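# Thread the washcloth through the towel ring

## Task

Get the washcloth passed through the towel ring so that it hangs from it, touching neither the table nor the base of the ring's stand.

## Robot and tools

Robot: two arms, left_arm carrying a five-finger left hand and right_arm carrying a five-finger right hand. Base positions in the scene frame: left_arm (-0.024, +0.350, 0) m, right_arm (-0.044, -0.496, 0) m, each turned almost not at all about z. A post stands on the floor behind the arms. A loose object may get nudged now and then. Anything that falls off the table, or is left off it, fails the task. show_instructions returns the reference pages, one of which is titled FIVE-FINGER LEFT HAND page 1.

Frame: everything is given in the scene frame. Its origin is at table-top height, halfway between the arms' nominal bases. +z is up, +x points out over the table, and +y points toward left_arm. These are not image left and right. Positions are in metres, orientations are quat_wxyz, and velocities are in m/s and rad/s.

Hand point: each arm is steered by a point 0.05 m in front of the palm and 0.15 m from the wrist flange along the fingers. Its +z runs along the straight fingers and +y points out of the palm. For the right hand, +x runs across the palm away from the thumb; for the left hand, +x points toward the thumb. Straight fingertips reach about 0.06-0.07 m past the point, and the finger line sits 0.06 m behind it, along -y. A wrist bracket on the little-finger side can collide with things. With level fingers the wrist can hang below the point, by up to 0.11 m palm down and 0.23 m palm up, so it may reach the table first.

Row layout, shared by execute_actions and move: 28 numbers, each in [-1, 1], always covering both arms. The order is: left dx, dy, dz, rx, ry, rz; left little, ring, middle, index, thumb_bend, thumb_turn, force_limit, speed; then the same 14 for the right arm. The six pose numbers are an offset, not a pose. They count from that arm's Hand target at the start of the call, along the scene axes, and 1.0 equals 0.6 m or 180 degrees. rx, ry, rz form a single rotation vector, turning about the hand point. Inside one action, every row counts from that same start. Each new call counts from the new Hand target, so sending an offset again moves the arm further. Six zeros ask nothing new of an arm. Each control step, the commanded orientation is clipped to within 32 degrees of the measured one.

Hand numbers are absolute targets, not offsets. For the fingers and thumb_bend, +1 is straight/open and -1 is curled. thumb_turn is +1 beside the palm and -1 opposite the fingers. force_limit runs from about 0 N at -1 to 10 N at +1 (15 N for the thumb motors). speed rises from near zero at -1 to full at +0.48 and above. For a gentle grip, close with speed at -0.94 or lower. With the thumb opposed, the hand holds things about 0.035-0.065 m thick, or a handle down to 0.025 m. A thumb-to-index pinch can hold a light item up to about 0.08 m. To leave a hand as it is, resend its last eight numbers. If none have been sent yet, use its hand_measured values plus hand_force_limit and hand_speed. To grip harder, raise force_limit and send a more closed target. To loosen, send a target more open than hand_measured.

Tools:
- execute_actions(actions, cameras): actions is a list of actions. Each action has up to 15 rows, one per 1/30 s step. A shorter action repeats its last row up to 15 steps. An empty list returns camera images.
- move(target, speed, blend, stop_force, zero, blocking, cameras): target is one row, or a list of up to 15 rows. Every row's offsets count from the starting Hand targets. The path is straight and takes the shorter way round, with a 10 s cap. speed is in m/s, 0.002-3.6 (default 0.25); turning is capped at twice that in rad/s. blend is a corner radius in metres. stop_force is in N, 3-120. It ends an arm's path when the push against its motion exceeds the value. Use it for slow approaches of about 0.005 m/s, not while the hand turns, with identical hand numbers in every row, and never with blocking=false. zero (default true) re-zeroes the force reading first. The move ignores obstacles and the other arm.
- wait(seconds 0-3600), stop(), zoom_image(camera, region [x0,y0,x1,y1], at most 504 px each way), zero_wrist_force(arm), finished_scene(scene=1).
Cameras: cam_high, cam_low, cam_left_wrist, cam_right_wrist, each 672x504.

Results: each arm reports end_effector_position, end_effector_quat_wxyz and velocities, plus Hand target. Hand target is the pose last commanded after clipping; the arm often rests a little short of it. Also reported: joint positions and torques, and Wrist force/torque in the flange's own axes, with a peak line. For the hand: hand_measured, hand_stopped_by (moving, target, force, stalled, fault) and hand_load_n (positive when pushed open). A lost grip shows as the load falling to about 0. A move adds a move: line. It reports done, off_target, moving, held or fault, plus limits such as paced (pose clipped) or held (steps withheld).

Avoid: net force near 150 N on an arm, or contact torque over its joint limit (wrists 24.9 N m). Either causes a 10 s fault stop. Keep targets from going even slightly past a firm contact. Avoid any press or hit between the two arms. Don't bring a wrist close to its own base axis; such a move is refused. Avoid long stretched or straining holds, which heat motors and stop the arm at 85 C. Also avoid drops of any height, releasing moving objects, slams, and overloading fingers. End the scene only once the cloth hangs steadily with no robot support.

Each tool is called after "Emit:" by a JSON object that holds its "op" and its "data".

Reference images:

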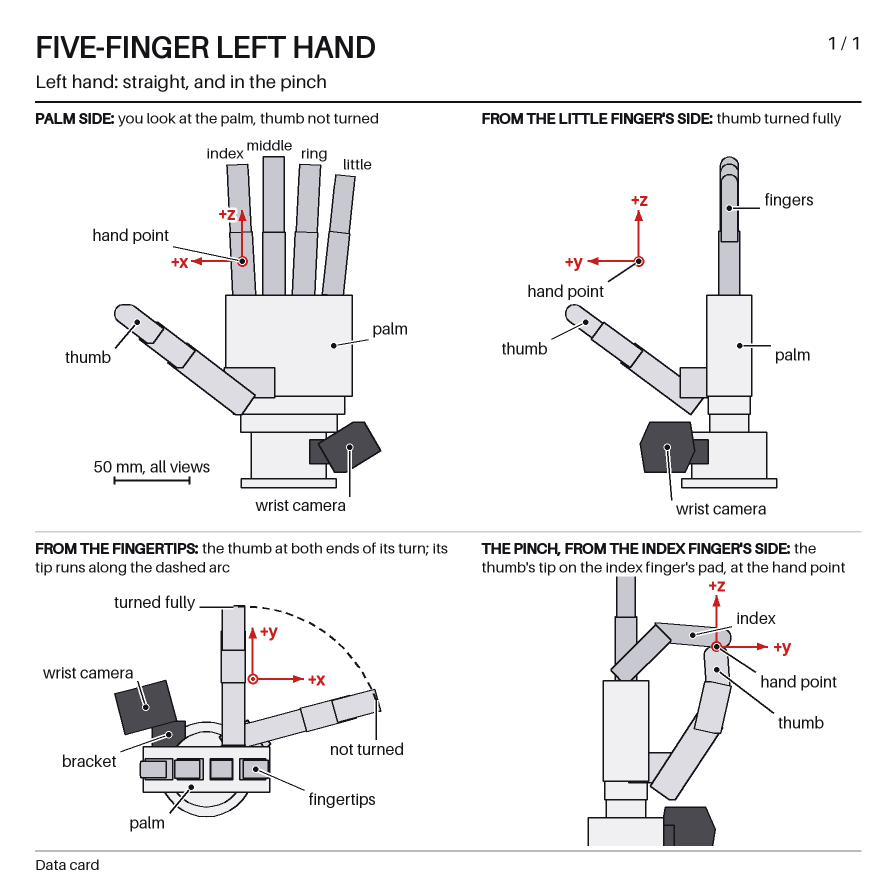

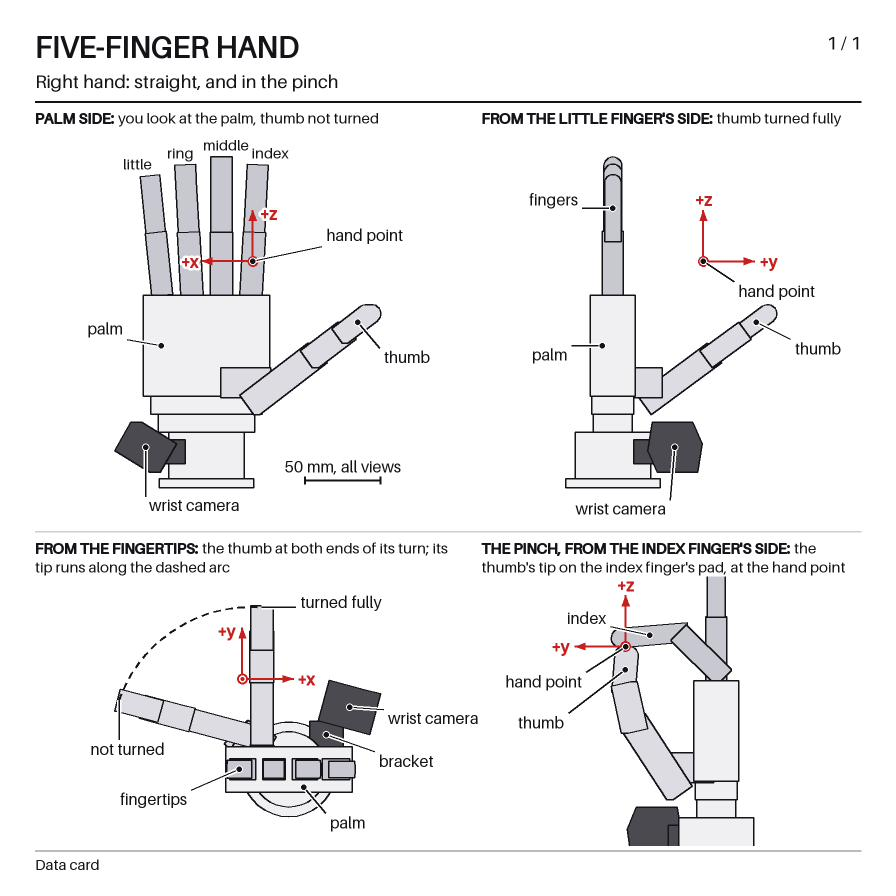

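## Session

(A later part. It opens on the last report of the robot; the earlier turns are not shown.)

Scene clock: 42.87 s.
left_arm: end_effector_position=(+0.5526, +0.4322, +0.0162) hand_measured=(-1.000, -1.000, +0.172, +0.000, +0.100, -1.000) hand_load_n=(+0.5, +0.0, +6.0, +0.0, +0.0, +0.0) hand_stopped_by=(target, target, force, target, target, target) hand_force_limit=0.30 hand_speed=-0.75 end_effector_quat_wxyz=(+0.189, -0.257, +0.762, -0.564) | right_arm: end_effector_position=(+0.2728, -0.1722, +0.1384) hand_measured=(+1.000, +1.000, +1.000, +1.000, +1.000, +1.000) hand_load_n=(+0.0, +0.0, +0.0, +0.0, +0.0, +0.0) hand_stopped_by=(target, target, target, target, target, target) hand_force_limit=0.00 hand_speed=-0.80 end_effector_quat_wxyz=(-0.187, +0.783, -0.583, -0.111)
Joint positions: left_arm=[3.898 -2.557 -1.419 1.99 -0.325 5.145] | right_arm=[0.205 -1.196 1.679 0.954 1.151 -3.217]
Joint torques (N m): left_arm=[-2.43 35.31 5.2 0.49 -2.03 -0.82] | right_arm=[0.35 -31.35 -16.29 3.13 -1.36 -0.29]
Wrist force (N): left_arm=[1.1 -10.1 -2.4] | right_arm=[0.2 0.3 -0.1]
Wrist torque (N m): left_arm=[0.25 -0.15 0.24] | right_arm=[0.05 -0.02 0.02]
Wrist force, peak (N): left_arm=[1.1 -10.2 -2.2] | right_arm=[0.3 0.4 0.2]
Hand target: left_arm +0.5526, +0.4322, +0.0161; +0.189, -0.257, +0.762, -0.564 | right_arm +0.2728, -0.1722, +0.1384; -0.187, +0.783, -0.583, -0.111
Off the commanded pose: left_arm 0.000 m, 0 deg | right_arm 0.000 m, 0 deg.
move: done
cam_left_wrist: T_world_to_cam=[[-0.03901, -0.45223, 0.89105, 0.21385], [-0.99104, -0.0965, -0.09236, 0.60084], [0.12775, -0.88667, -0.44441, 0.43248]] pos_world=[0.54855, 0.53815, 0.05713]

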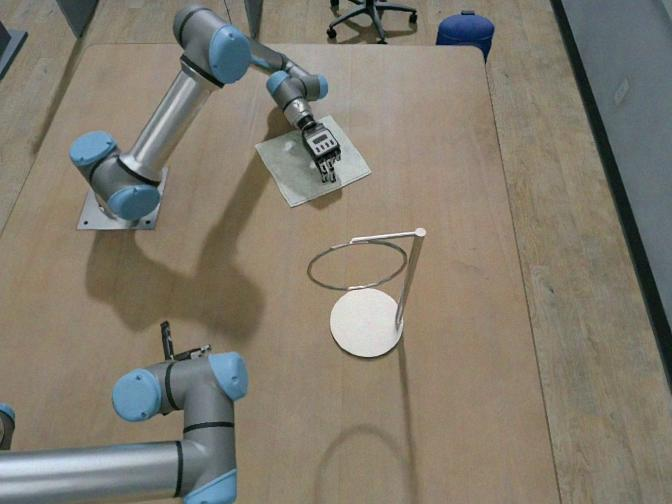

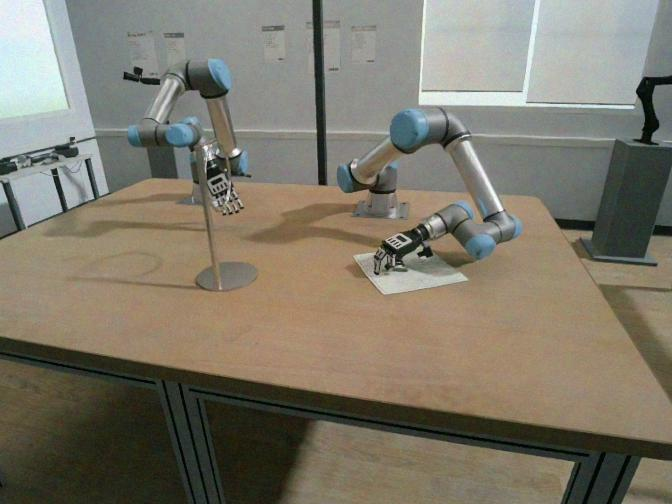

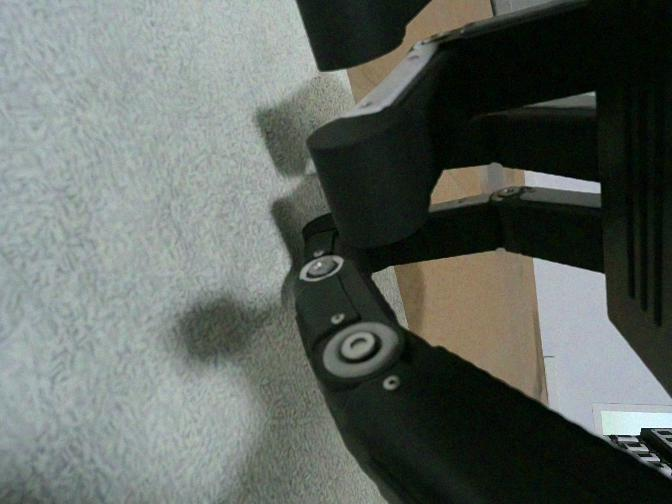

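Emit:
{"op": "move", "data": {"target": [-0.002, 0.0013, 0.03, 0.0356, 0.0267, 0.0, -1, -1, 0.35, 0.3, 0.3, -1, -0.4, -0.3, 0,0,0,0,0,0, 1,1,1,1,1,1,0,-0.8], "speed": 0.1}}

Emit:
{"op": "move", "data": {"target": [0, 0, -0.05, 0, 0, 0, -1, -1, 0.35, 0.3, 0.3, -1, -0.4, -0.3, 0,0,0,0,0,0, 1,1,1,1,1,1,0,-0.8], "speed": 0.01, "stop_force": 6, "cameras": ["cam_high", "cam_low", "cam_left_wrist"]}}

Scene clock: 45.70 s.
left_arm: end_effector_position=(+0.5515, +0.4329, +0.0342) hand_measured=(-1.000, -1.000, +0.350, +0.300, +0.300, -1.000) hand_load_n=(+0.0, +0.0, +0.0, +0.0, +0.0, +0.0) hand_stopped_by=(target, target, target, target, target, target) hand_force_limit=-0.40 hand_speed=-0.30 end_effector_quat_wxyz=(+0.171, -0.270, +0.799, -0.509) | right_arm: end_effector_position=(+0.2728, -0.1722, +0.1384) hand_measured=(+1.000, +1.000, +1.000, +1.000, +1.000, +1.000) hand_load_n=(+0.0, +0.0, +0.0, +0.0, +0.0, +0.0) hand_stopped_by=(target, target, target, target, target, target) hand_force_limit=0.00 hand_speed=-0.80 end_effector_quat_wxyz=(-0.187, +0.783, -0.583, -0.111)
Joint positions: left_arm=[3.862 -2.459 -1.396 2.076 -0.447 4.942] | right_arm=[0.205 -1.196 1.679 0.954 1.151 -3.217]
Joint torques (N m): left_arm=[12.46 39.47 -1.32 -3.95 0.98 -0.57] | right_arm=[0.03 -31.48 -17.22 3.1 -1.33 -0.21]
Wrist force (N): left_arm=[1.1 0.7 -1.3] | right_arm=[0.4 0.0 0.0]
Wrist torque (N m): left_arm=[0.42 -0.13 -0.07] | right_arm=[0.01 -0.07 0.03]
Wrist force, peak (N): left_arm=[0.7 -11.8 -2.8] | right_arm=[0.7 -0.1 0.2]
Hand target: left_arm +0.5514, +0.4329, +0.0341; +0.171, -0.270, +0.799, -0.509 | right_arm +0.2728, -0.1722, +0.1384; -0.187, +0.783, -0.583, -0.111
Off the commanded pose: left_arm 0.000 m, 0 deg | right_arm 0.000 m, 0 deg.
move: done

Scene clock: 48.37 s.
left_arm: end_effector_position=(+0.5513, +0.4329, +0.0176) hand_measured=(-1.000, -1.000, +0.350, +0.300, +0.300, -1.000) hand_load_n=(+0.0, +0.0, +1.0, +0.0, +0.0, +0.0) hand_stopped_by=(target, target, target, target, target, target) hand_force_limit=-0.40 hand_speed=-0.30 end_effector_quat_wxyz=(+0.171, -0.270, +0.799, -0.509) | right_arm: end_effector_position=(+0.2728, -0.1722, +0.1384) hand_measured=(+1.000, +1.000, +1.000, +1.000, +1.000, +1.000) hand_load_n=(+0.0, +0.0, +0.0, +0.0, +0.0, +0.0) hand_stopped_by=(target, target, target, target, target, target) hand_force_limit=0.00 hand_speed=-0.80 end_effector_quat_wxyz=(-0.187, +0.783, -0.583, -0.111)
Joint positions: left_arm=[3.863 -2.485 -1.397 2.103 -0.447 4.942] | right_arm=[0.205 -1.196 1.679 0.954 1.151 -3.217]
Joint torques (N m): left_arm=[9.63 60.32 5.59 -3.47 0.14 -0.65] | right_arm=[0.34 -31.62 -16.16 3.02 -1.45 -0.09]
Wrist force (N): left_arm=[1.1 -4.1 -4.1] | right_arm=[0.0 -0.1 0.1]
Wrist torque (N m): left_arm=[0.41 -0.19 0.03] | right_arm=[-0.02 0.00 0.00]
Wrist force, peak (N): left_arm=[1.2 -6.8 -5.3] | right_arm=[0.4 0.2 0.5]
Hand target: left_arm +0.5513, +0.4329, +0.0176; +0.171, -0.270, +0.799, -0.509 (not the last commanded pose) | right_arm +0.2728, -0.1722, +0.1384; -0.187, +0.783, -0.583, -0.111
Off the commanded pose: left_arm 0.013 m, 0 deg | right_arm 0.000 m, 0 deg.
move: contact (left_arm)
cam_left_wrist: T_world_to_cam=[[0.03359, -0.54888, 0.83522, 0.21577], [-0.99574, -0.09023, -0.01925, 0.59842], [0.08593, -0.83101, -0.54957, 0.4347]] pos_world=[0.55126, 0.53367, 0.0702]

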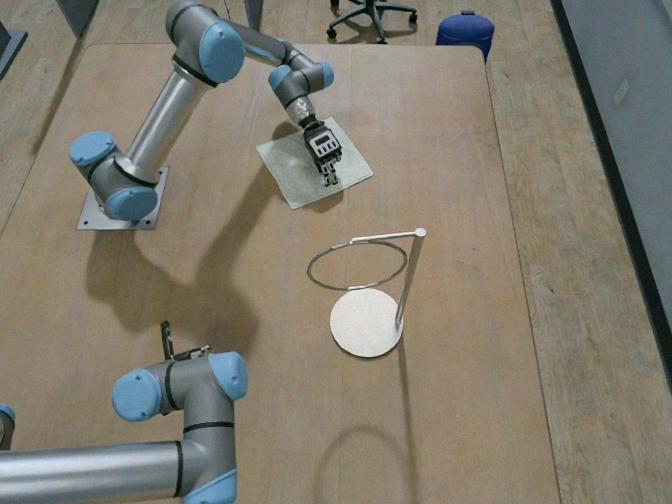

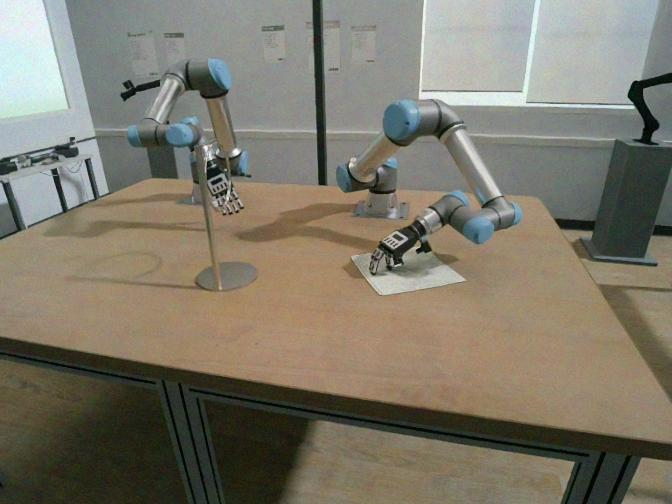

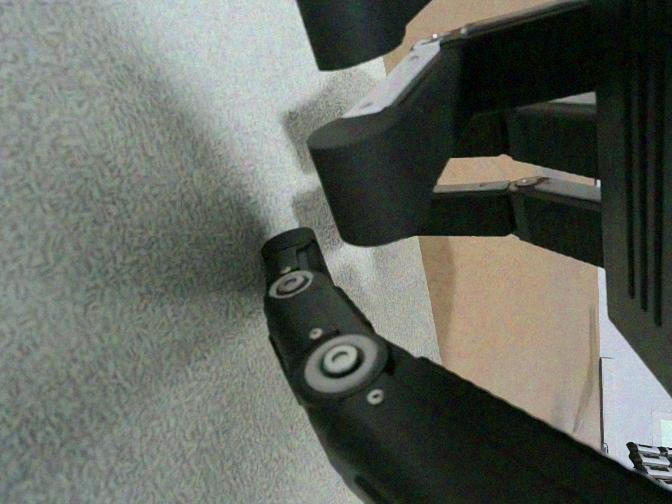

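Emit:
{"op": "zoom_image", "data": {"camera": "cam_left_wrist", "region": [200, 160, 400, 310]}}

Emit:
{"op": "zoom_image", "data": {"camera": "cam_low", "region": [350, 220, 450, 300]}}

Scaled by 2.520 from the camera's image (finer frame: 960x720).

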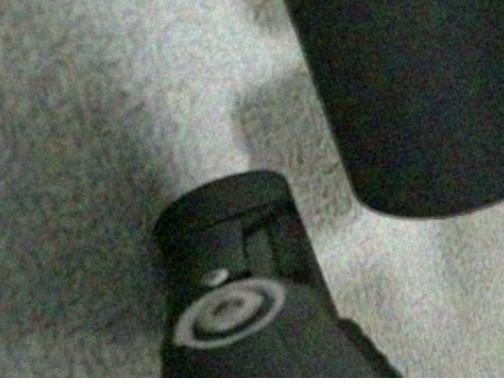

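Scaled by 5.040 from the camera's image (finer frame: 960x720).

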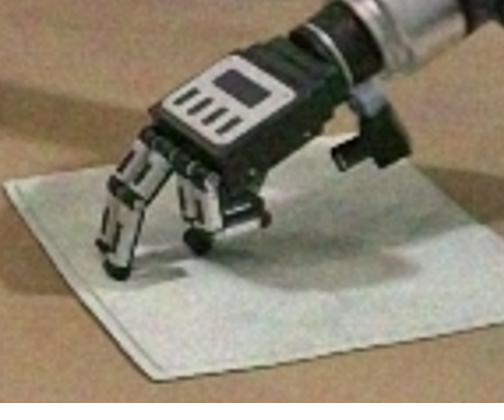

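Emit:
{"op": "move", "data": {"target": [0, 0, 0.03, 0, 0, 0, -1, -1, -0.9, -0.9, 0.3, -1, -0.4, 0.4, 0,0,0,0,0,0, 1,1,1,1,1,1,0,-0.8], "speed": 0.1}}

Emit:
{"op": "move", "data": {"target": [0, 0, -0.055, 0, 0, 0, -1, -1, -0.9, -0.9, 0.3, -1, -0.4, 0.4, 0,0,0,0,0,0, 1,1,1,1,1,1,0,-0.8], "speed": 0.01, "stop_force": 4, "cameras": ["cam_high", "cam_low", "cam_left_wrist"]}}

Emit:
{"op": "zoom_image", "data": {"camera": "cam_low", "region": [350, 220, 450, 300]}}

Scene clock: 50.83 s.
left_arm: end_effector_position=(+0.5513, +0.4329, +0.0356) hand_measured=(-1.000, -1.000, +0.238, -0.450, +0.304, -1.000) hand_load_n=(+0.0, +0.0, +0.0, +10.0, +16.0, +0.0) hand_stopped_by=(target, target, force, force, target, target) hand_force_limit=-0.40 hand_speed=0.40 end_effector_quat_wxyz=(+0.171, -0.270, +0.799, -0.509) | right_arm: end_effector_position=(+0.2728, -0.1722, +0.1384) hand_measured=(+1.000, +1.000, +1.000, +1.000, +1.000, +1.000) hand_load_n=(-0.5, +0.0, +0.0, +0.0, +0.0, +0.0) hand_stopped_by=(target, target, target, target, target, target) hand_force_limit=0.00 hand_speed=-0.80 end_effector_quat_wxyz=(-0.187, +0.783, -0.583, -0.111)
Joint positions: left_arm=[3.863 -2.456 -1.397 2.074 -0.447 4.942] | right_arm=[0.205 -1.196 1.679 0.954 1.151 -3.217]
Joint torques (N m): left_arm=[0.41 43.44 25.81 -1.3 0.61 1.32] | right_arm=[0.13 -31.62 -16.11 3.08 -1.59 -0.06]
Wrist force (N): left_arm=[1.0 0.4 -1.3] | right_arm=[0.3 0.0 0.2]
Wrist torque (N m): left_arm=[0.39 -0.12 -0.06] | right_arm=[0.00 -0.04 0.03]
Wrist force, peak (N): left_arm=[1.0 -6.2 -1.7] | right_arm=[0.7 0.4 0.2]
Hand target: left_arm +0.5513, +0.4329, +0.0356; +0.171, -0.270, +0.799, -0.509 | right_arm +0.2728, -0.1722, +0.1384; -0.187, +0.783, -0.583, -0.111
Off the commanded pose: left_arm 0.000 m, 0 deg | right_arm 0.000 m, 0 deg.
move: done

Scene clock: 53.30 s.
left_arm: end_effector_position=(+0.5513, +0.4329, +0.0209) hand_measured=(-1.000, -1.000, +0.238, -0.450, +0.304, -1.000) hand_load_n=(+0.0, +0.0, +0.0, +10.0, +16.0, +0.0) hand_stopped_by=(target, target, force, force, target, target) hand_force_limit=-0.40 hand_speed=0.40 end_effector_quat_wxyz=(+0.171, -0.270, +0.799, -0.509) | right_arm: end_effector_position=(+0.2728, -0.1722, +0.1384) hand_measured=(+1.000, +1.000, +1.000, +1.000, +1.000, +1.000) hand_load_n=(+0.0, +0.0, +0.0, +0.0, -0.5, -0.5) hand_stopped_by=(target, target, target, target, target, target) hand_force_limit=0.00 hand_speed=-0.80 end_effector_quat_wxyz=(-0.187, +0.783, -0.583, -0.111)
Joint positions: left_arm=[3.863 -2.48 -1.397 2.097 -0.447 4.942] | right_arm=[0.205 -1.196 1.679 0.954 1.151 -3.217]
Joint torques (N m): left_arm=[-1.33 59.8 -1.03 -3.74 0.54 0.79] | right_arm=[-0.19 -31.21 -16.29 3.17 -1.56 -0.16]
Wrist force (N): left_arm=[1.1 -2.6 -3.1] | right_arm=[0.1 -0.1 0.0]
Wrist torque (N m): left_arm=[0.36 -0.17 0.01] | right_arm=[-0.01 -0.01 0.00]
Wrist force, peak (N): left_arm=[1.3 -4.4 -4.0] | right_arm=[0.3 -0.1 0.4]
Hand target: left_arm +0.5513, +0.4329, +0.0209; +0.171, -0.270, +0.799, -0.509 (not the last commanded pose) | right_arm +0.2728, -0.1722, +0.1384; -0.187, +0.783, -0.583, -0.111
Off the commanded pose: left_arm 0.018 m, 0 deg | right_arm 0.000 m, 0 deg.
move: contact (left_arm)
cam_left_wrist: T_world_to_cam=[[0.03359, -0.54889, 0.83522, 0.21294], [-0.99574, -0.09015, -0.01919, 0.59844], [0.08583, -0.83102, -0.54958, 0.43663]] pos_world=[0.55126, 0.53367, 0.0736]

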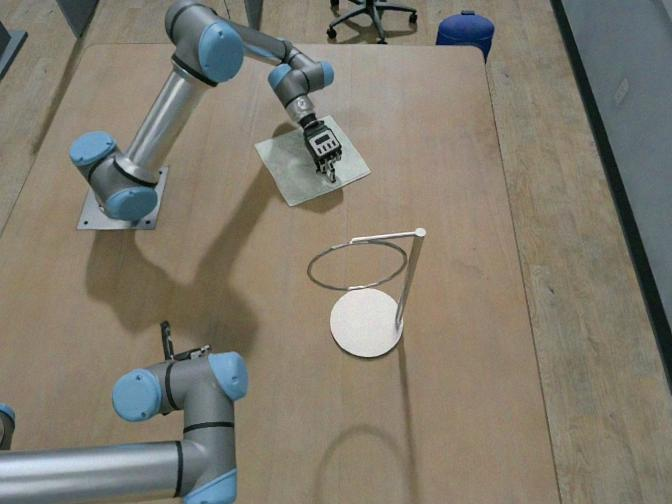

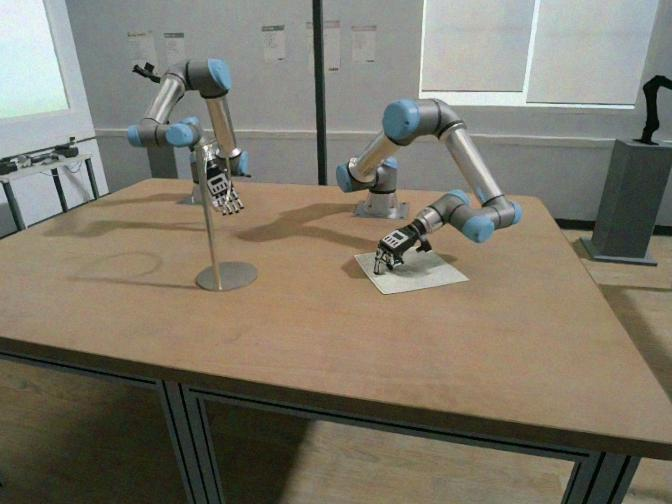

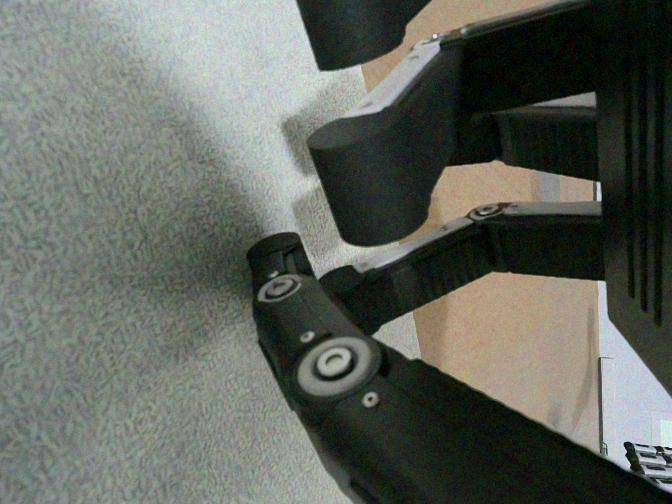

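Scaled by 5.040 from the camera's image (finer frame: 960x720).

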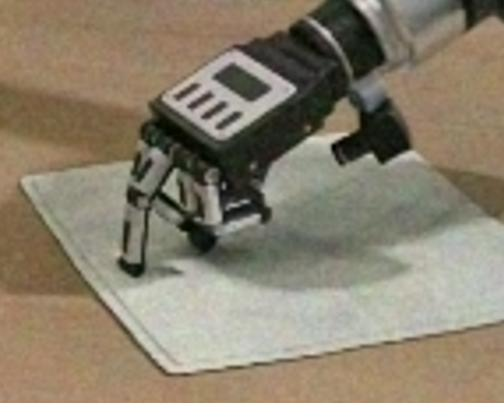

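Emit:
{"op": "move", "data": {"target": [0, 0, 0.025, 0, 0, 0, -1, -1, -0.9, -0.9, 0.3, -1, -0.4, 0.4, 0,0,0,0,0,0, 1,1,1,1,1,1,0,-0.8], "speed": 0.1}}

Emit:
{"op": "move", "data": {"target": [0, 0, 0, 0, 0, 0, -1, -1, 1, 1, 0.3, -1, -0.4, 0, 0,0,0,0,0,0, 1,1,1,1,1,1,0,-0.8]}}

Emit:
{"op": "move", "data": {"target": [0, 0, -0.055, 0, 0, 0, -1, -1, 1, 1, 0.3, -1, -0.4, 0, 0,0,0,0,0,0, 1,1,1,1,1,1,0,-0.8], "speed": 0.01, "stop_force": 4, "cameras": ["cam_high", "cam_low", "cam_left_wrist"]}}

Emit:
{"op": "zoom_image", "data": {"camera": "cam_low", "region": [350, 220, 450, 300]}}

Scene clock: 54.80 s.
left_arm: end_effector_position=(+0.5513, +0.4329, +0.0359) hand_measured=(-1.000, -1.000, +0.238, -0.450, +0.304, -1.000) hand_load_n=(+0.0, +0.0, +0.0, +10.0, +16.0, +0.0) hand_stopped_by=(target, target, force, force, target, target) hand_force_limit=-0.40 hand_speed=0.40 end_effector_quat_wxyz=(+0.171, -0.270, +0.799, -0.509) | right_arm: end_effector_position=(+0.2728, -0.1722, +0.1384) hand_measured=(+1.000, +1.000, +1.000, +1.000, +1.000, +1.000) hand_load_n=(+0.0, +0.0, +0.0, +0.0, -0.5, +0.0) hand_stopped_by=(target, target, target, target, target, target) hand_force_limit=0.00 hand_speed=-0.80 end_effector_quat_wxyz=(-0.187, +0.783, -0.583, -0.111)
Joint positions: left_arm=[3.863 -2.456 -1.397 2.073 -0.447 4.942] | right_arm=[0.205 -1.196 1.679 0.954 1.151 -3.217]
Joint torques (N m): left_arm=[-5.02 43.42 24.81 -1.11 0.84 1.34] | right_arm=[-0.47 -31.59 -16.45 3.19 -1.63 0.03]
Wrist force (N): left_arm=[0.9 0.7 -1.1] | right_arm=[0.1 0.2 -0.2]
Wrist torque (N m): left_arm=[0.42 -0.10 -0.07] | right_arm=[0.05 -0.01 0.02]
Wrist force, peak (N): left_arm=[1.0 -2.6 -3.4] | right_arm=[0.3 0.2 0.5]
Hand target: left_arm +0.5513, +0.4329, +0.0359; +0.171, -0.270, +0.799, -0.509 | right_arm +0.2728, -0.1722, +0.1384; -0.187, +0.783, -0.583, -0.111
Off the commanded pose: left_arm 0.000 m, 0 deg | right_arm 0.000 m, 0 deg.
move: done

Scene clock: 55.63 s.
left_arm: end_effector_position=(+0.5513, +0.4329, +0.0359) hand_measured=(-1.000, -1.000, +1.000, +1.000, +0.300, -1.000) hand_load_n=(+0.0, +0.0, +0.0, +0.0, +0.0, +0.5) hand_stopped_by=(target, target, target, target, target, target) hand_force_limit=-0.40 hand_speed=0.00 end_effector_quat_wxyz=(+0.171, -0.270, +0.799, -0.509) | right_arm: end_effector_position=(+0.2728, -0.1722, +0.1384) hand_measured=(+1.000, +1.000, +1.000, +1.000, +1.000, +1.000) hand_load_n=(+0.0, +0.0, +0.0, +0.0, +0.0, +0.0) hand_stopped_by=(target, target, target, target, target, target) hand_force_limit=0.00 hand_speed=-0.80 end_effector_quat_wxyz=(-0.187, +0.783, -0.583, -0.111)
Joint positions: left_arm=[3.863 -2.456 -1.397 2.073 -0.447 4.942] | right_arm=[0.205 -1.196 1.679 0.954 1.151 -3.217]
Joint torques (N m): left_arm=[-4.5 40.41 24.59 -3.92 0.8 1.31] | right_arm=[-0.02 -31.61 -16.73 3.26 -1.59 -0.18]
Wrist force (N): left_arm=[0.9 0.7 -1.4] | right_arm=[0.1 -0.1 0.3]
Wrist torque (N m): left_arm=[0.42 -0.12 -0.07] | right_arm=[-0.03 -0.02 0.00]
Wrist force, peak (N): left_arm=[1.0 0.9 -1.3] | right_arm=[0.3 0.3 0.5]
Hand target: left_arm +0.5513, +0.4329, +0.0359; +0.171, -0.270, +0.799, -0.509 | right_arm +0.2728, -0.1722, +0.1384; -0.187, +0.783, -0.583, -0.111
Off the commanded pose: left_arm 0.000 m, 0 deg | right_arm 0.000 m, 0 deg.
move: done

Scene clock: 58.70 s.
left_arm: end_effector_position=(+0.5513, +0.4329, +0.0151) hand_measured=(-1.000, -1.000, +1.000, +1.000, +0.300, -1.000) hand_load_n=(+0.0, +0.0, +0.0, +0.0, -2.5, +0.0) hand_stopped_by=(target, target, target, target, target, target) hand_force_limit=-0.40 hand_speed=0.00 end_effector_quat_wxyz=(+0.171, -0.270, +0.799, -0.509) | right_arm: end_effector_position=(+0.2728, -0.1722, +0.1384) hand_measured=(+1.000, +1.000, +1.000, +1.000, +1.000, +1.000) hand_load_n=(+0.0, +0.0, +0.0, +0.0, +0.0, +0.0) hand_stopped_by=(target, target, target, target, target, target) hand_force_limit=0.00 hand_speed=-0.80 end_effector_quat_wxyz=(-0.187, +0.783, -0.583, -0.111)
Joint positions: left_arm=[3.863 -2.489 -1.397 2.106 -0.447 4.942] | right_arm=[0.205 -1.196 1.679 0.954 1.151 -3.217]
Joint torques (N m): left_arm=[-4.21 59.98 15.74 -3.57 0.7 0.27] | right_arm=[0.6 -31.95 -16.45 3.39 -1.65 -0.13]
Wrist force (N): left_arm=[1.6 -2.8 -3.6] | right_arm=[0.0 0.4 0.1]
Wrist torque (N m): left_arm=[0.23 -0.21 0.01] | right_arm=[0.05 0.01 0.01]
Wrist force, peak (N): left_arm=[1.8 -4.4 -4.5] | right_arm=[0.3 0.5 0.6]
Hand target: left_arm +0.5513, +0.4329, +0.0151; +0.171, -0.270, +0.799, -0.509 (not the last commanded pose) | right_arm +0.2728, -0.1722, +0.1384; -0.187, +0.783, -0.583, -0.111
Off the commanded pose: left_arm 0.012 m, 0 deg | right_arm 0.000 m, 0 deg.
move: contact (left_arm)
cam_left_wrist: T_world_to_cam=[[0.03375, -0.54876, 0.8353, 0.21757], [-0.99574, -0.09023, -0.01905, 0.59835], [0.08582, -0.8311, -0.54946, 0.43339]] pos_world=[0.55126, 0.53357, 0.0678]

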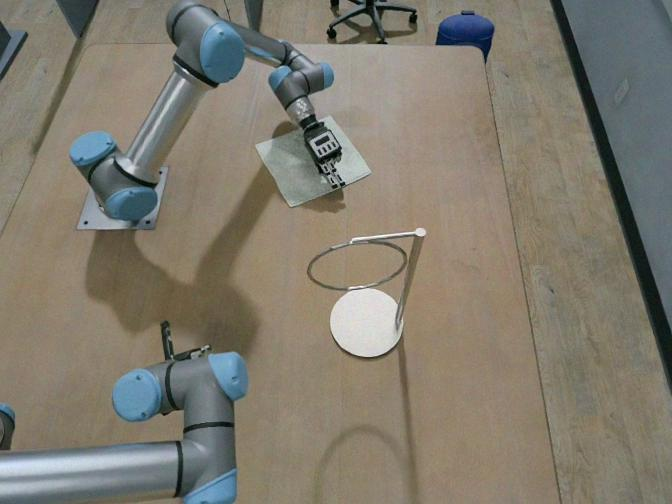

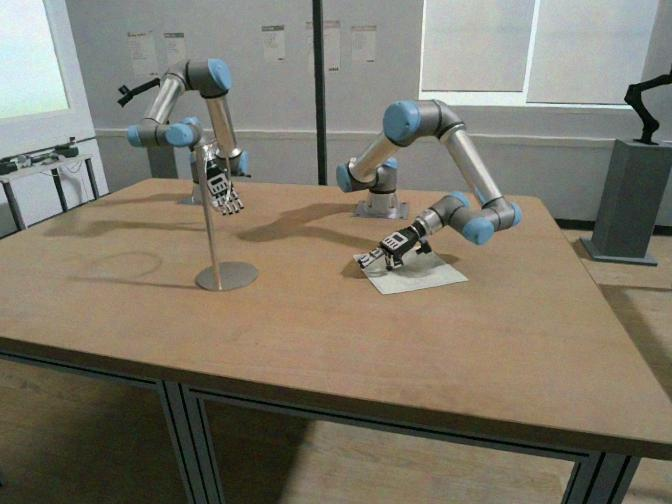

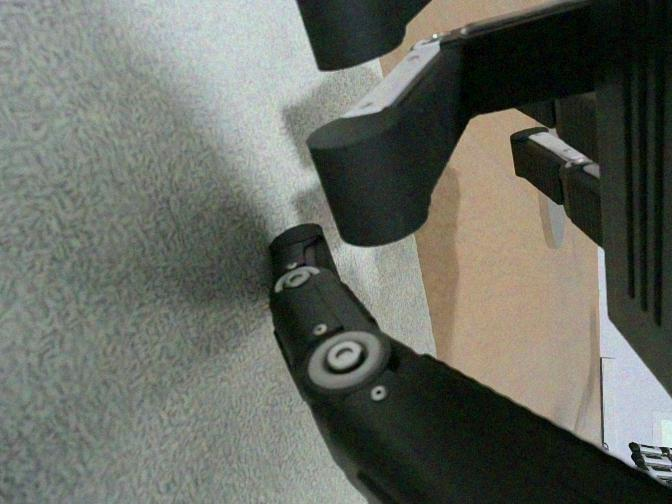

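Scaled by 5.040 from the camera's image (finer frame: 960x720).

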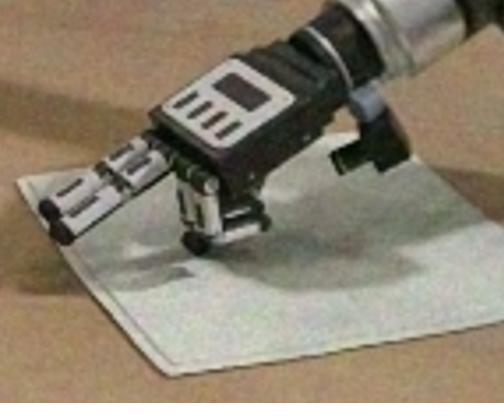

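Emit:
{"op": "move", "data": {"target": [0, 0, 0.05, 0, 0, 0, -1, -1, 1, 1, 0.3, -1, -0.4, 0, 0,0,0,0,0,0, 1,1,1,1,1,1,0,-0.8], "speed": 0.15}}

Emit:
{"op": "move", "data": {"target": [0, 0, 0.0, -0.0296, -0.0254, 0.0417, -1, -1, 0.4, 0.4, 0.1, -1, -0.4, 0, 0,0,0,0,0,0, 1,1,1,1,1,1,0,-0.8], "cameras": ["cam_high", "cam_low", "cam_left_wrist"]}}

Emit:
{"op": "zoom_image", "data": {"camera": "cam_high", "region": [240, 80, 400, 220]}}

Scene clock: 63.20 s.
left_arm: end_effector_position=(+0.5513, +0.4328, +0.0451) hand_measured=(-1.000, -1.000, +1.000, +1.000, +0.300, -1.000) hand_load_n=(+0.0, +0.0, +0.0, +0.0, +0.0, +0.0) hand_stopped_by=(target, target, target, target, target, target) hand_force_limit=-0.40 hand_speed=0.00 end_effector_quat_wxyz=(+0.171, -0.270, +0.799, -0.509) | right_arm: end_effector_position=(+0.2728, -0.1722, +0.1384) hand_measured=(+1.000, +1.000, +1.000, +1.000, +1.000, +1.000) hand_load_n=(+0.0, +0.0, +0.0, +0.0, +0.0, +0.0) hand_stopped_by=(target, target, target, target, target, target) hand_force_limit=0.00 hand_speed=-0.80 end_effector_quat_wxyz=(-0.187, +0.783, -0.583, -0.111)
Joint positions: left_arm=[3.862 -2.442 -1.396 2.058 -0.447 4.942] | right_arm=[0.205 -1.196 1.679 0.954 1.151 -3.217]
Joint torques (N m): left_arm=[8.9 52.3 24.85 -2.86 1.61 0.47] | right_arm=[-0.79 -32.43 -16.95 3.3 -1.76 -0.28]
Wrist force (N): left_arm=[0.9 0.7 -1.1] | right_arm=[0.2 0.2 0.0]
Wrist torque (N m): left_arm=[0.41 -0.09 -0.08] | right_arm=[0.04 -0.04 0.02]
Wrist force, peak (N): left_arm=[1.5 -3.0 -3.7] | right_arm=[0.5 0.3 0.1]
Hand target: left_arm +0.5513, +0.4329, +0.0451; +0.171, -0.270, +0.799, -0.509 | right_arm +0.2728, -0.1722, +0.1384; -0.187, +0.783, -0.583, -0.111
Off the commanded pose: left_arm 0.000 m, 0 deg | right_arm 0.000 m, 0 deg.
move: done

Scene clock: 64.10 s.
left_arm: end_effector_position=(+0.5512, +0.4329, +0.0452) hand_measured=(-1.000, -1.000, +0.400, +0.400, +0.100, -1.000) hand_load_n=(+0.0, +0.0, +0.0, +0.0, +0.0, +0.0) hand_stopped_by=(target, target, target, target, target, target) hand_force_limit=-0.40 hand_speed=0.00 end_effector_quat_wxyz=(+0.223, -0.309, +0.748, -0.544) | right_arm: end_effector_position=(+0.2728, -0.1722, +0.1384) hand_measured=(+1.000, +1.000, +1.000, +1.000, +1.000, +1.000) hand_load_n=(+0.0, +0.0, +0.0, +0.0, +0.0, +0.0) hand_stopped_by=(target, target, target, target, target, target) hand_force_limit=0.00 hand_speed=-0.80 end_effector_quat_wxyz=(-0.187, +0.783, -0.583, -0.111)
Joint positions: left_arm=[3.909 -2.403 -1.509 2.297 -0.315 4.756] | right_arm=[0.205 -1.196 1.679 0.954 1.151 -3.217]
Joint torques (N m): left_arm=[-13.03 34.29 23.36 -0.54 2.82 -1.2] | right_arm=[-0.26 -32.94 -17.18 3.36 -1.63 -0.12]
Wrist force (N): left_arm=[1.0 0.7 -1.4] | right_arm=[0.0 0.0 0.0]
Wrist torque (N m): left_arm=[0.42 -0.12 -0.09] | right_arm=[-0.01 0.00 0.01]
Wrist force, peak (N): left_arm=[1.3 0.8 -1.7] | right_arm=[0.3 0.6 0.1]
Hand target: left_arm +0.5513, +0.4329, +0.0451; +0.223, -0.309, +0.748, -0.544 | right_arm +0.2728, -0.1722, +0.1384; -0.187, +0.783, -0.583, -0.111
Off the commanded pose: left_arm 0.000 m, 0 deg | right_arm 0.000 m, 0 deg.
move: done
cam_left_wrist: T_world_to_cam=[[0.03147, -0.46433, 0.88511, 0.15498], [-0.97101, -0.22415, -0.08307, 0.64607], [0.23696, -0.85683, -0.45792, 0.37366]] pos_world=[0.53392, 0.53694, 0.0876]

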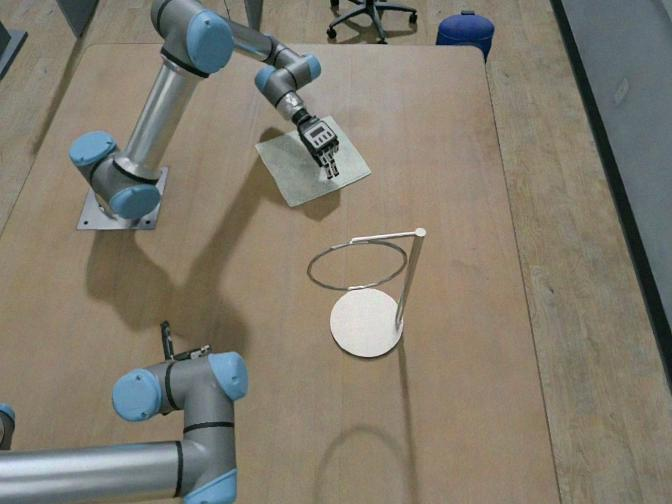

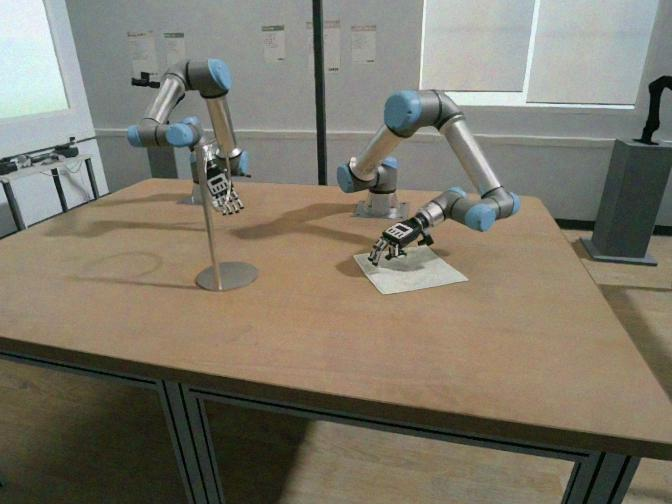

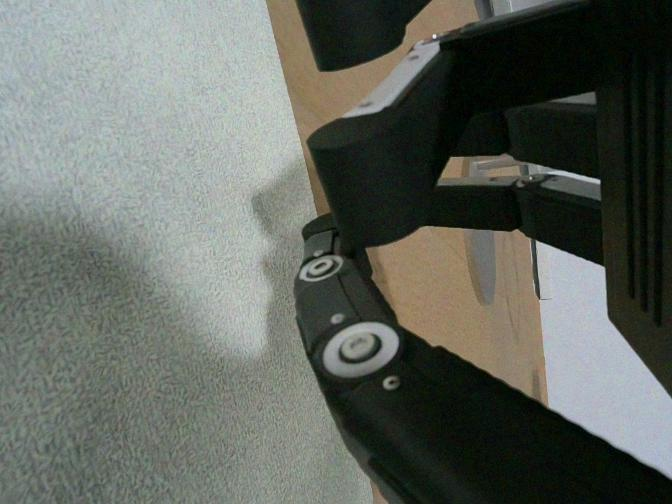

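Scaled by 3.150 from the camera's image (finer frame: 960x720).

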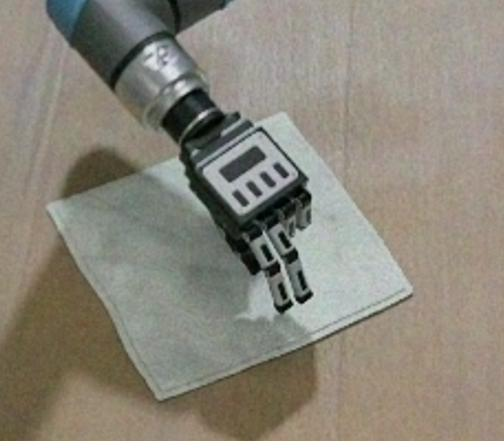

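Emit:
{"op": "move", "data": {"target": [-0.012, 0.0232, -0.038, 0, 0, 0, -1, -1, 0.4, 0.4, 0.1, -1, -0.4, 0, 0,0,0,0,0,0, 1,1,1,1,1,1,0,-0.8], "speed": 0.15}}

Emit:
{"op": "move", "data": {"target": [0, 0, -0.04, 0, 0, 0, -1, -1, 0.4, 0.4, 0.1, -1, -0.4, 0, 0,0,0,0,0,0, 1,1,1,1,1,1,0,-0.8], "speed": 0.01, "stop_force": 5, "cameras": ["cam_high", "cam_low", "cam_left_wrist"]}}

Emit:
{"op": "zoom_image", "data": {"camera": "cam_low", "region": [350, 220, 450, 300]}}

Scene clock: 65.97 s.
left_arm: end_effector_position=(+0.5441, +0.4468, +0.0224) hand_measured=(-1.000, -1.000, +0.400, +0.400, +0.100, -1.000) hand_load_n=(+0.0, +0.0, -0.5, +0.0, +0.0, +0.0) hand_stopped_by=(target, target, target, target, target, target) hand_force_limit=-0.40 hand_speed=0.00 end_effector_quat_wxyz=(+0.223, -0.309, +0.748, -0.544) | right_arm: end_effector_position=(+0.2728, -0.1722, +0.1384) hand_measured=(+1.000, +1.000, +1.000, +1.000, +1.000, +1.000) hand_load_n=(+0.0, +0.0, +0.0, +0.0, +0.0, +0.0) hand_stopped_by=(target, target, target, target, target, target) hand_force_limit=0.00 hand_speed=-0.80 end_effector_quat_wxyz=(-0.187, +0.783, -0.583, -0.111)
Joint positions: left_arm=[3.939 -2.458 -1.507 2.259 -0.317 4.851] | right_arm=[0.205 -1.196 1.679 0.954 1.151 -3.217]
Joint torques (N m): left_arm=[-6.62 47.79 12.29 -0.69 2.79 1.03] | right_arm=[-0.95 -32.19 -17.2 3.5 -1.55 -0.15]
Wrist force (N): left_arm=[1.1 0.3 -1.3] | right_arm=[0.4 0.1 0.2]
Wrist torque (N m): left_arm=[0.37 -0.13 0.01] | right_arm=[0.01 -0.06 0.03]
Wrist force, peak (N): left_arm=[0.8 2.3 -1.8] | right_arm=[0.2 0.2 0.6]
Hand target: left_arm +0.5441, +0.4468, +0.0223; +0.223, -0.309, +0.748, -0.544 | right_arm +0.2728, -0.1722, +0.1384; -0.187, +0.783, -0.583, -0.111
Off the commanded pose: left_arm 0.000 m, 0 deg | right_arm 0.000 m, 0 deg.
move: done

Scene clock: 68.20 s.
left_arm: end_effector_position=(+0.5441, +0.4468, +0.0100) hand_measured=(-1.000, -1.000, +0.400, +0.400, +0.100, -1.000) hand_load_n=(+0.0, +0.0, +1.5, +0.0, +0.0, +0.0) hand_stopped_by=(target, target, target, target, target, target) hand_force_limit=-0.40 hand_speed=0.00 end_effector_quat_wxyz=(+0.223, -0.309, +0.748, -0.544) | right_arm: end_effector_position=(+0.2728, -0.1722, +0.1384) hand_measured=(+1.000, +1.000, +1.000, +1.000, +1.000, +1.000) hand_load_n=(+0.0, +0.0, +0.0, +0.0, +0.0, +0.0) hand_stopped_by=(target, target, target, target, target, target) hand_force_limit=0.00 hand_speed=-0.80 end_effector_quat_wxyz=(-0.187, +0.783, -0.583, -0.111)
Joint positions: left_arm=[3.938 -2.479 -1.505 2.279 -0.317 4.852] | right_arm=[0.205 -1.196 1.679 0.954 1.151 -3.217]
Joint torques (N m): left_arm=[-12.44 58.78 2.24 -3.61 -0.67 0.78] | right_arm=[-0.1 -32.26 -16.77 3.42 -1.67 -0.26]
Wrist force (N): left_arm=[1.3 -3.5 -3.3] | right_arm=[0.4 0.1 0.2]
Wrist torque (N m): left_arm=[0.42 -0.18 0.09] | right_arm=[0.00 -0.06 0.03]
Wrist force, peak (N): left_arm=[1.0 -6.0 -4.2] | right_arm=[0.4 0.4 0.5]
Hand target: left_arm +0.5441, +0.4468, +0.0100; +0.223, -0.309, +0.748, -0.544 (not the last commanded pose) | right_arm +0.2728, -0.1722, +0.1384; -0.187, +0.783, -0.583, -0.111
Off the commanded pose: left_arm 0.012 m, 0 deg | right_arm 0.000 m, 0 deg.
move: contact (left_arm)
cam_left_wrist: T_world_to_cam=[[0.03134, -0.46436, 0.88509, 0.19289], [-0.97101, -0.22409, -0.08319, 0.63935], [0.23697, -0.85683, -0.45792, 0.37113]] pos_world=[0.52682, 0.55084, 0.0524]

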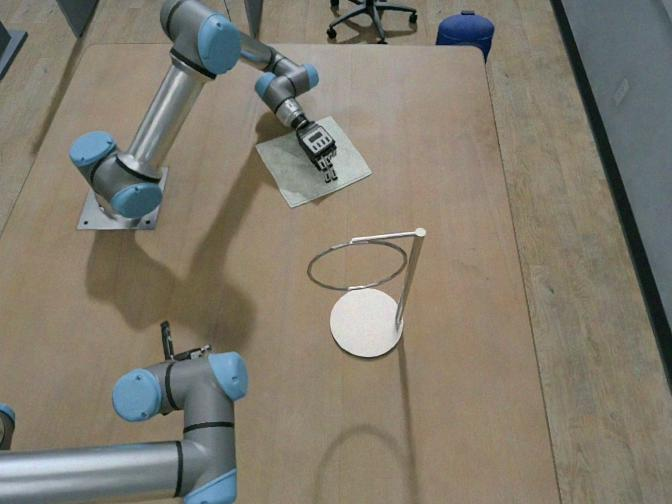

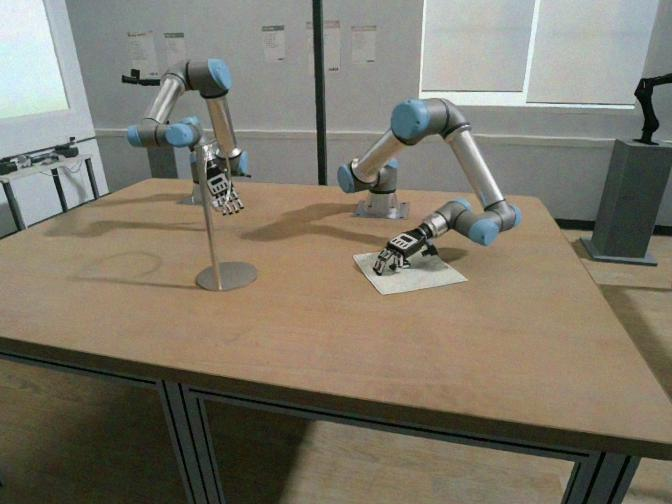

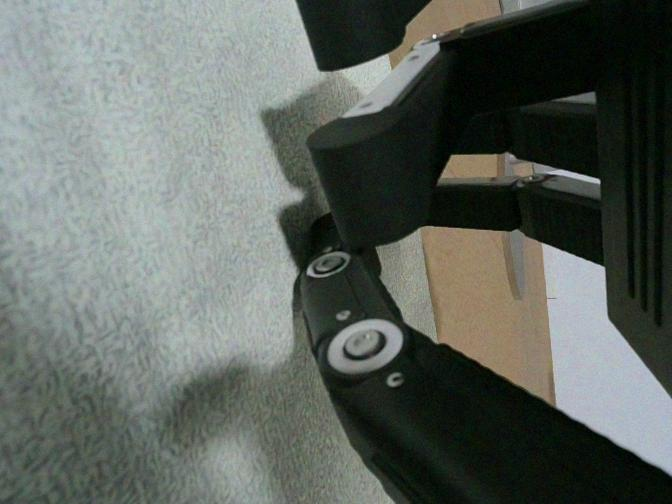

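Scaled by 5.040 from the camera's image (finer frame: 960x720).

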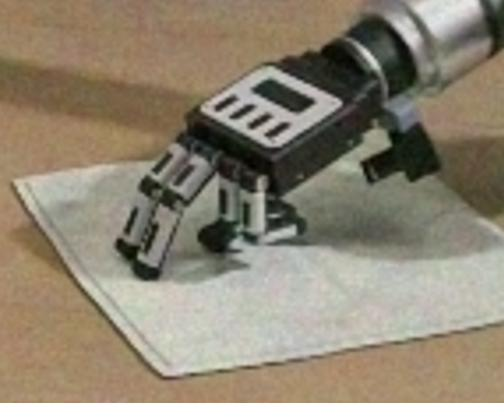

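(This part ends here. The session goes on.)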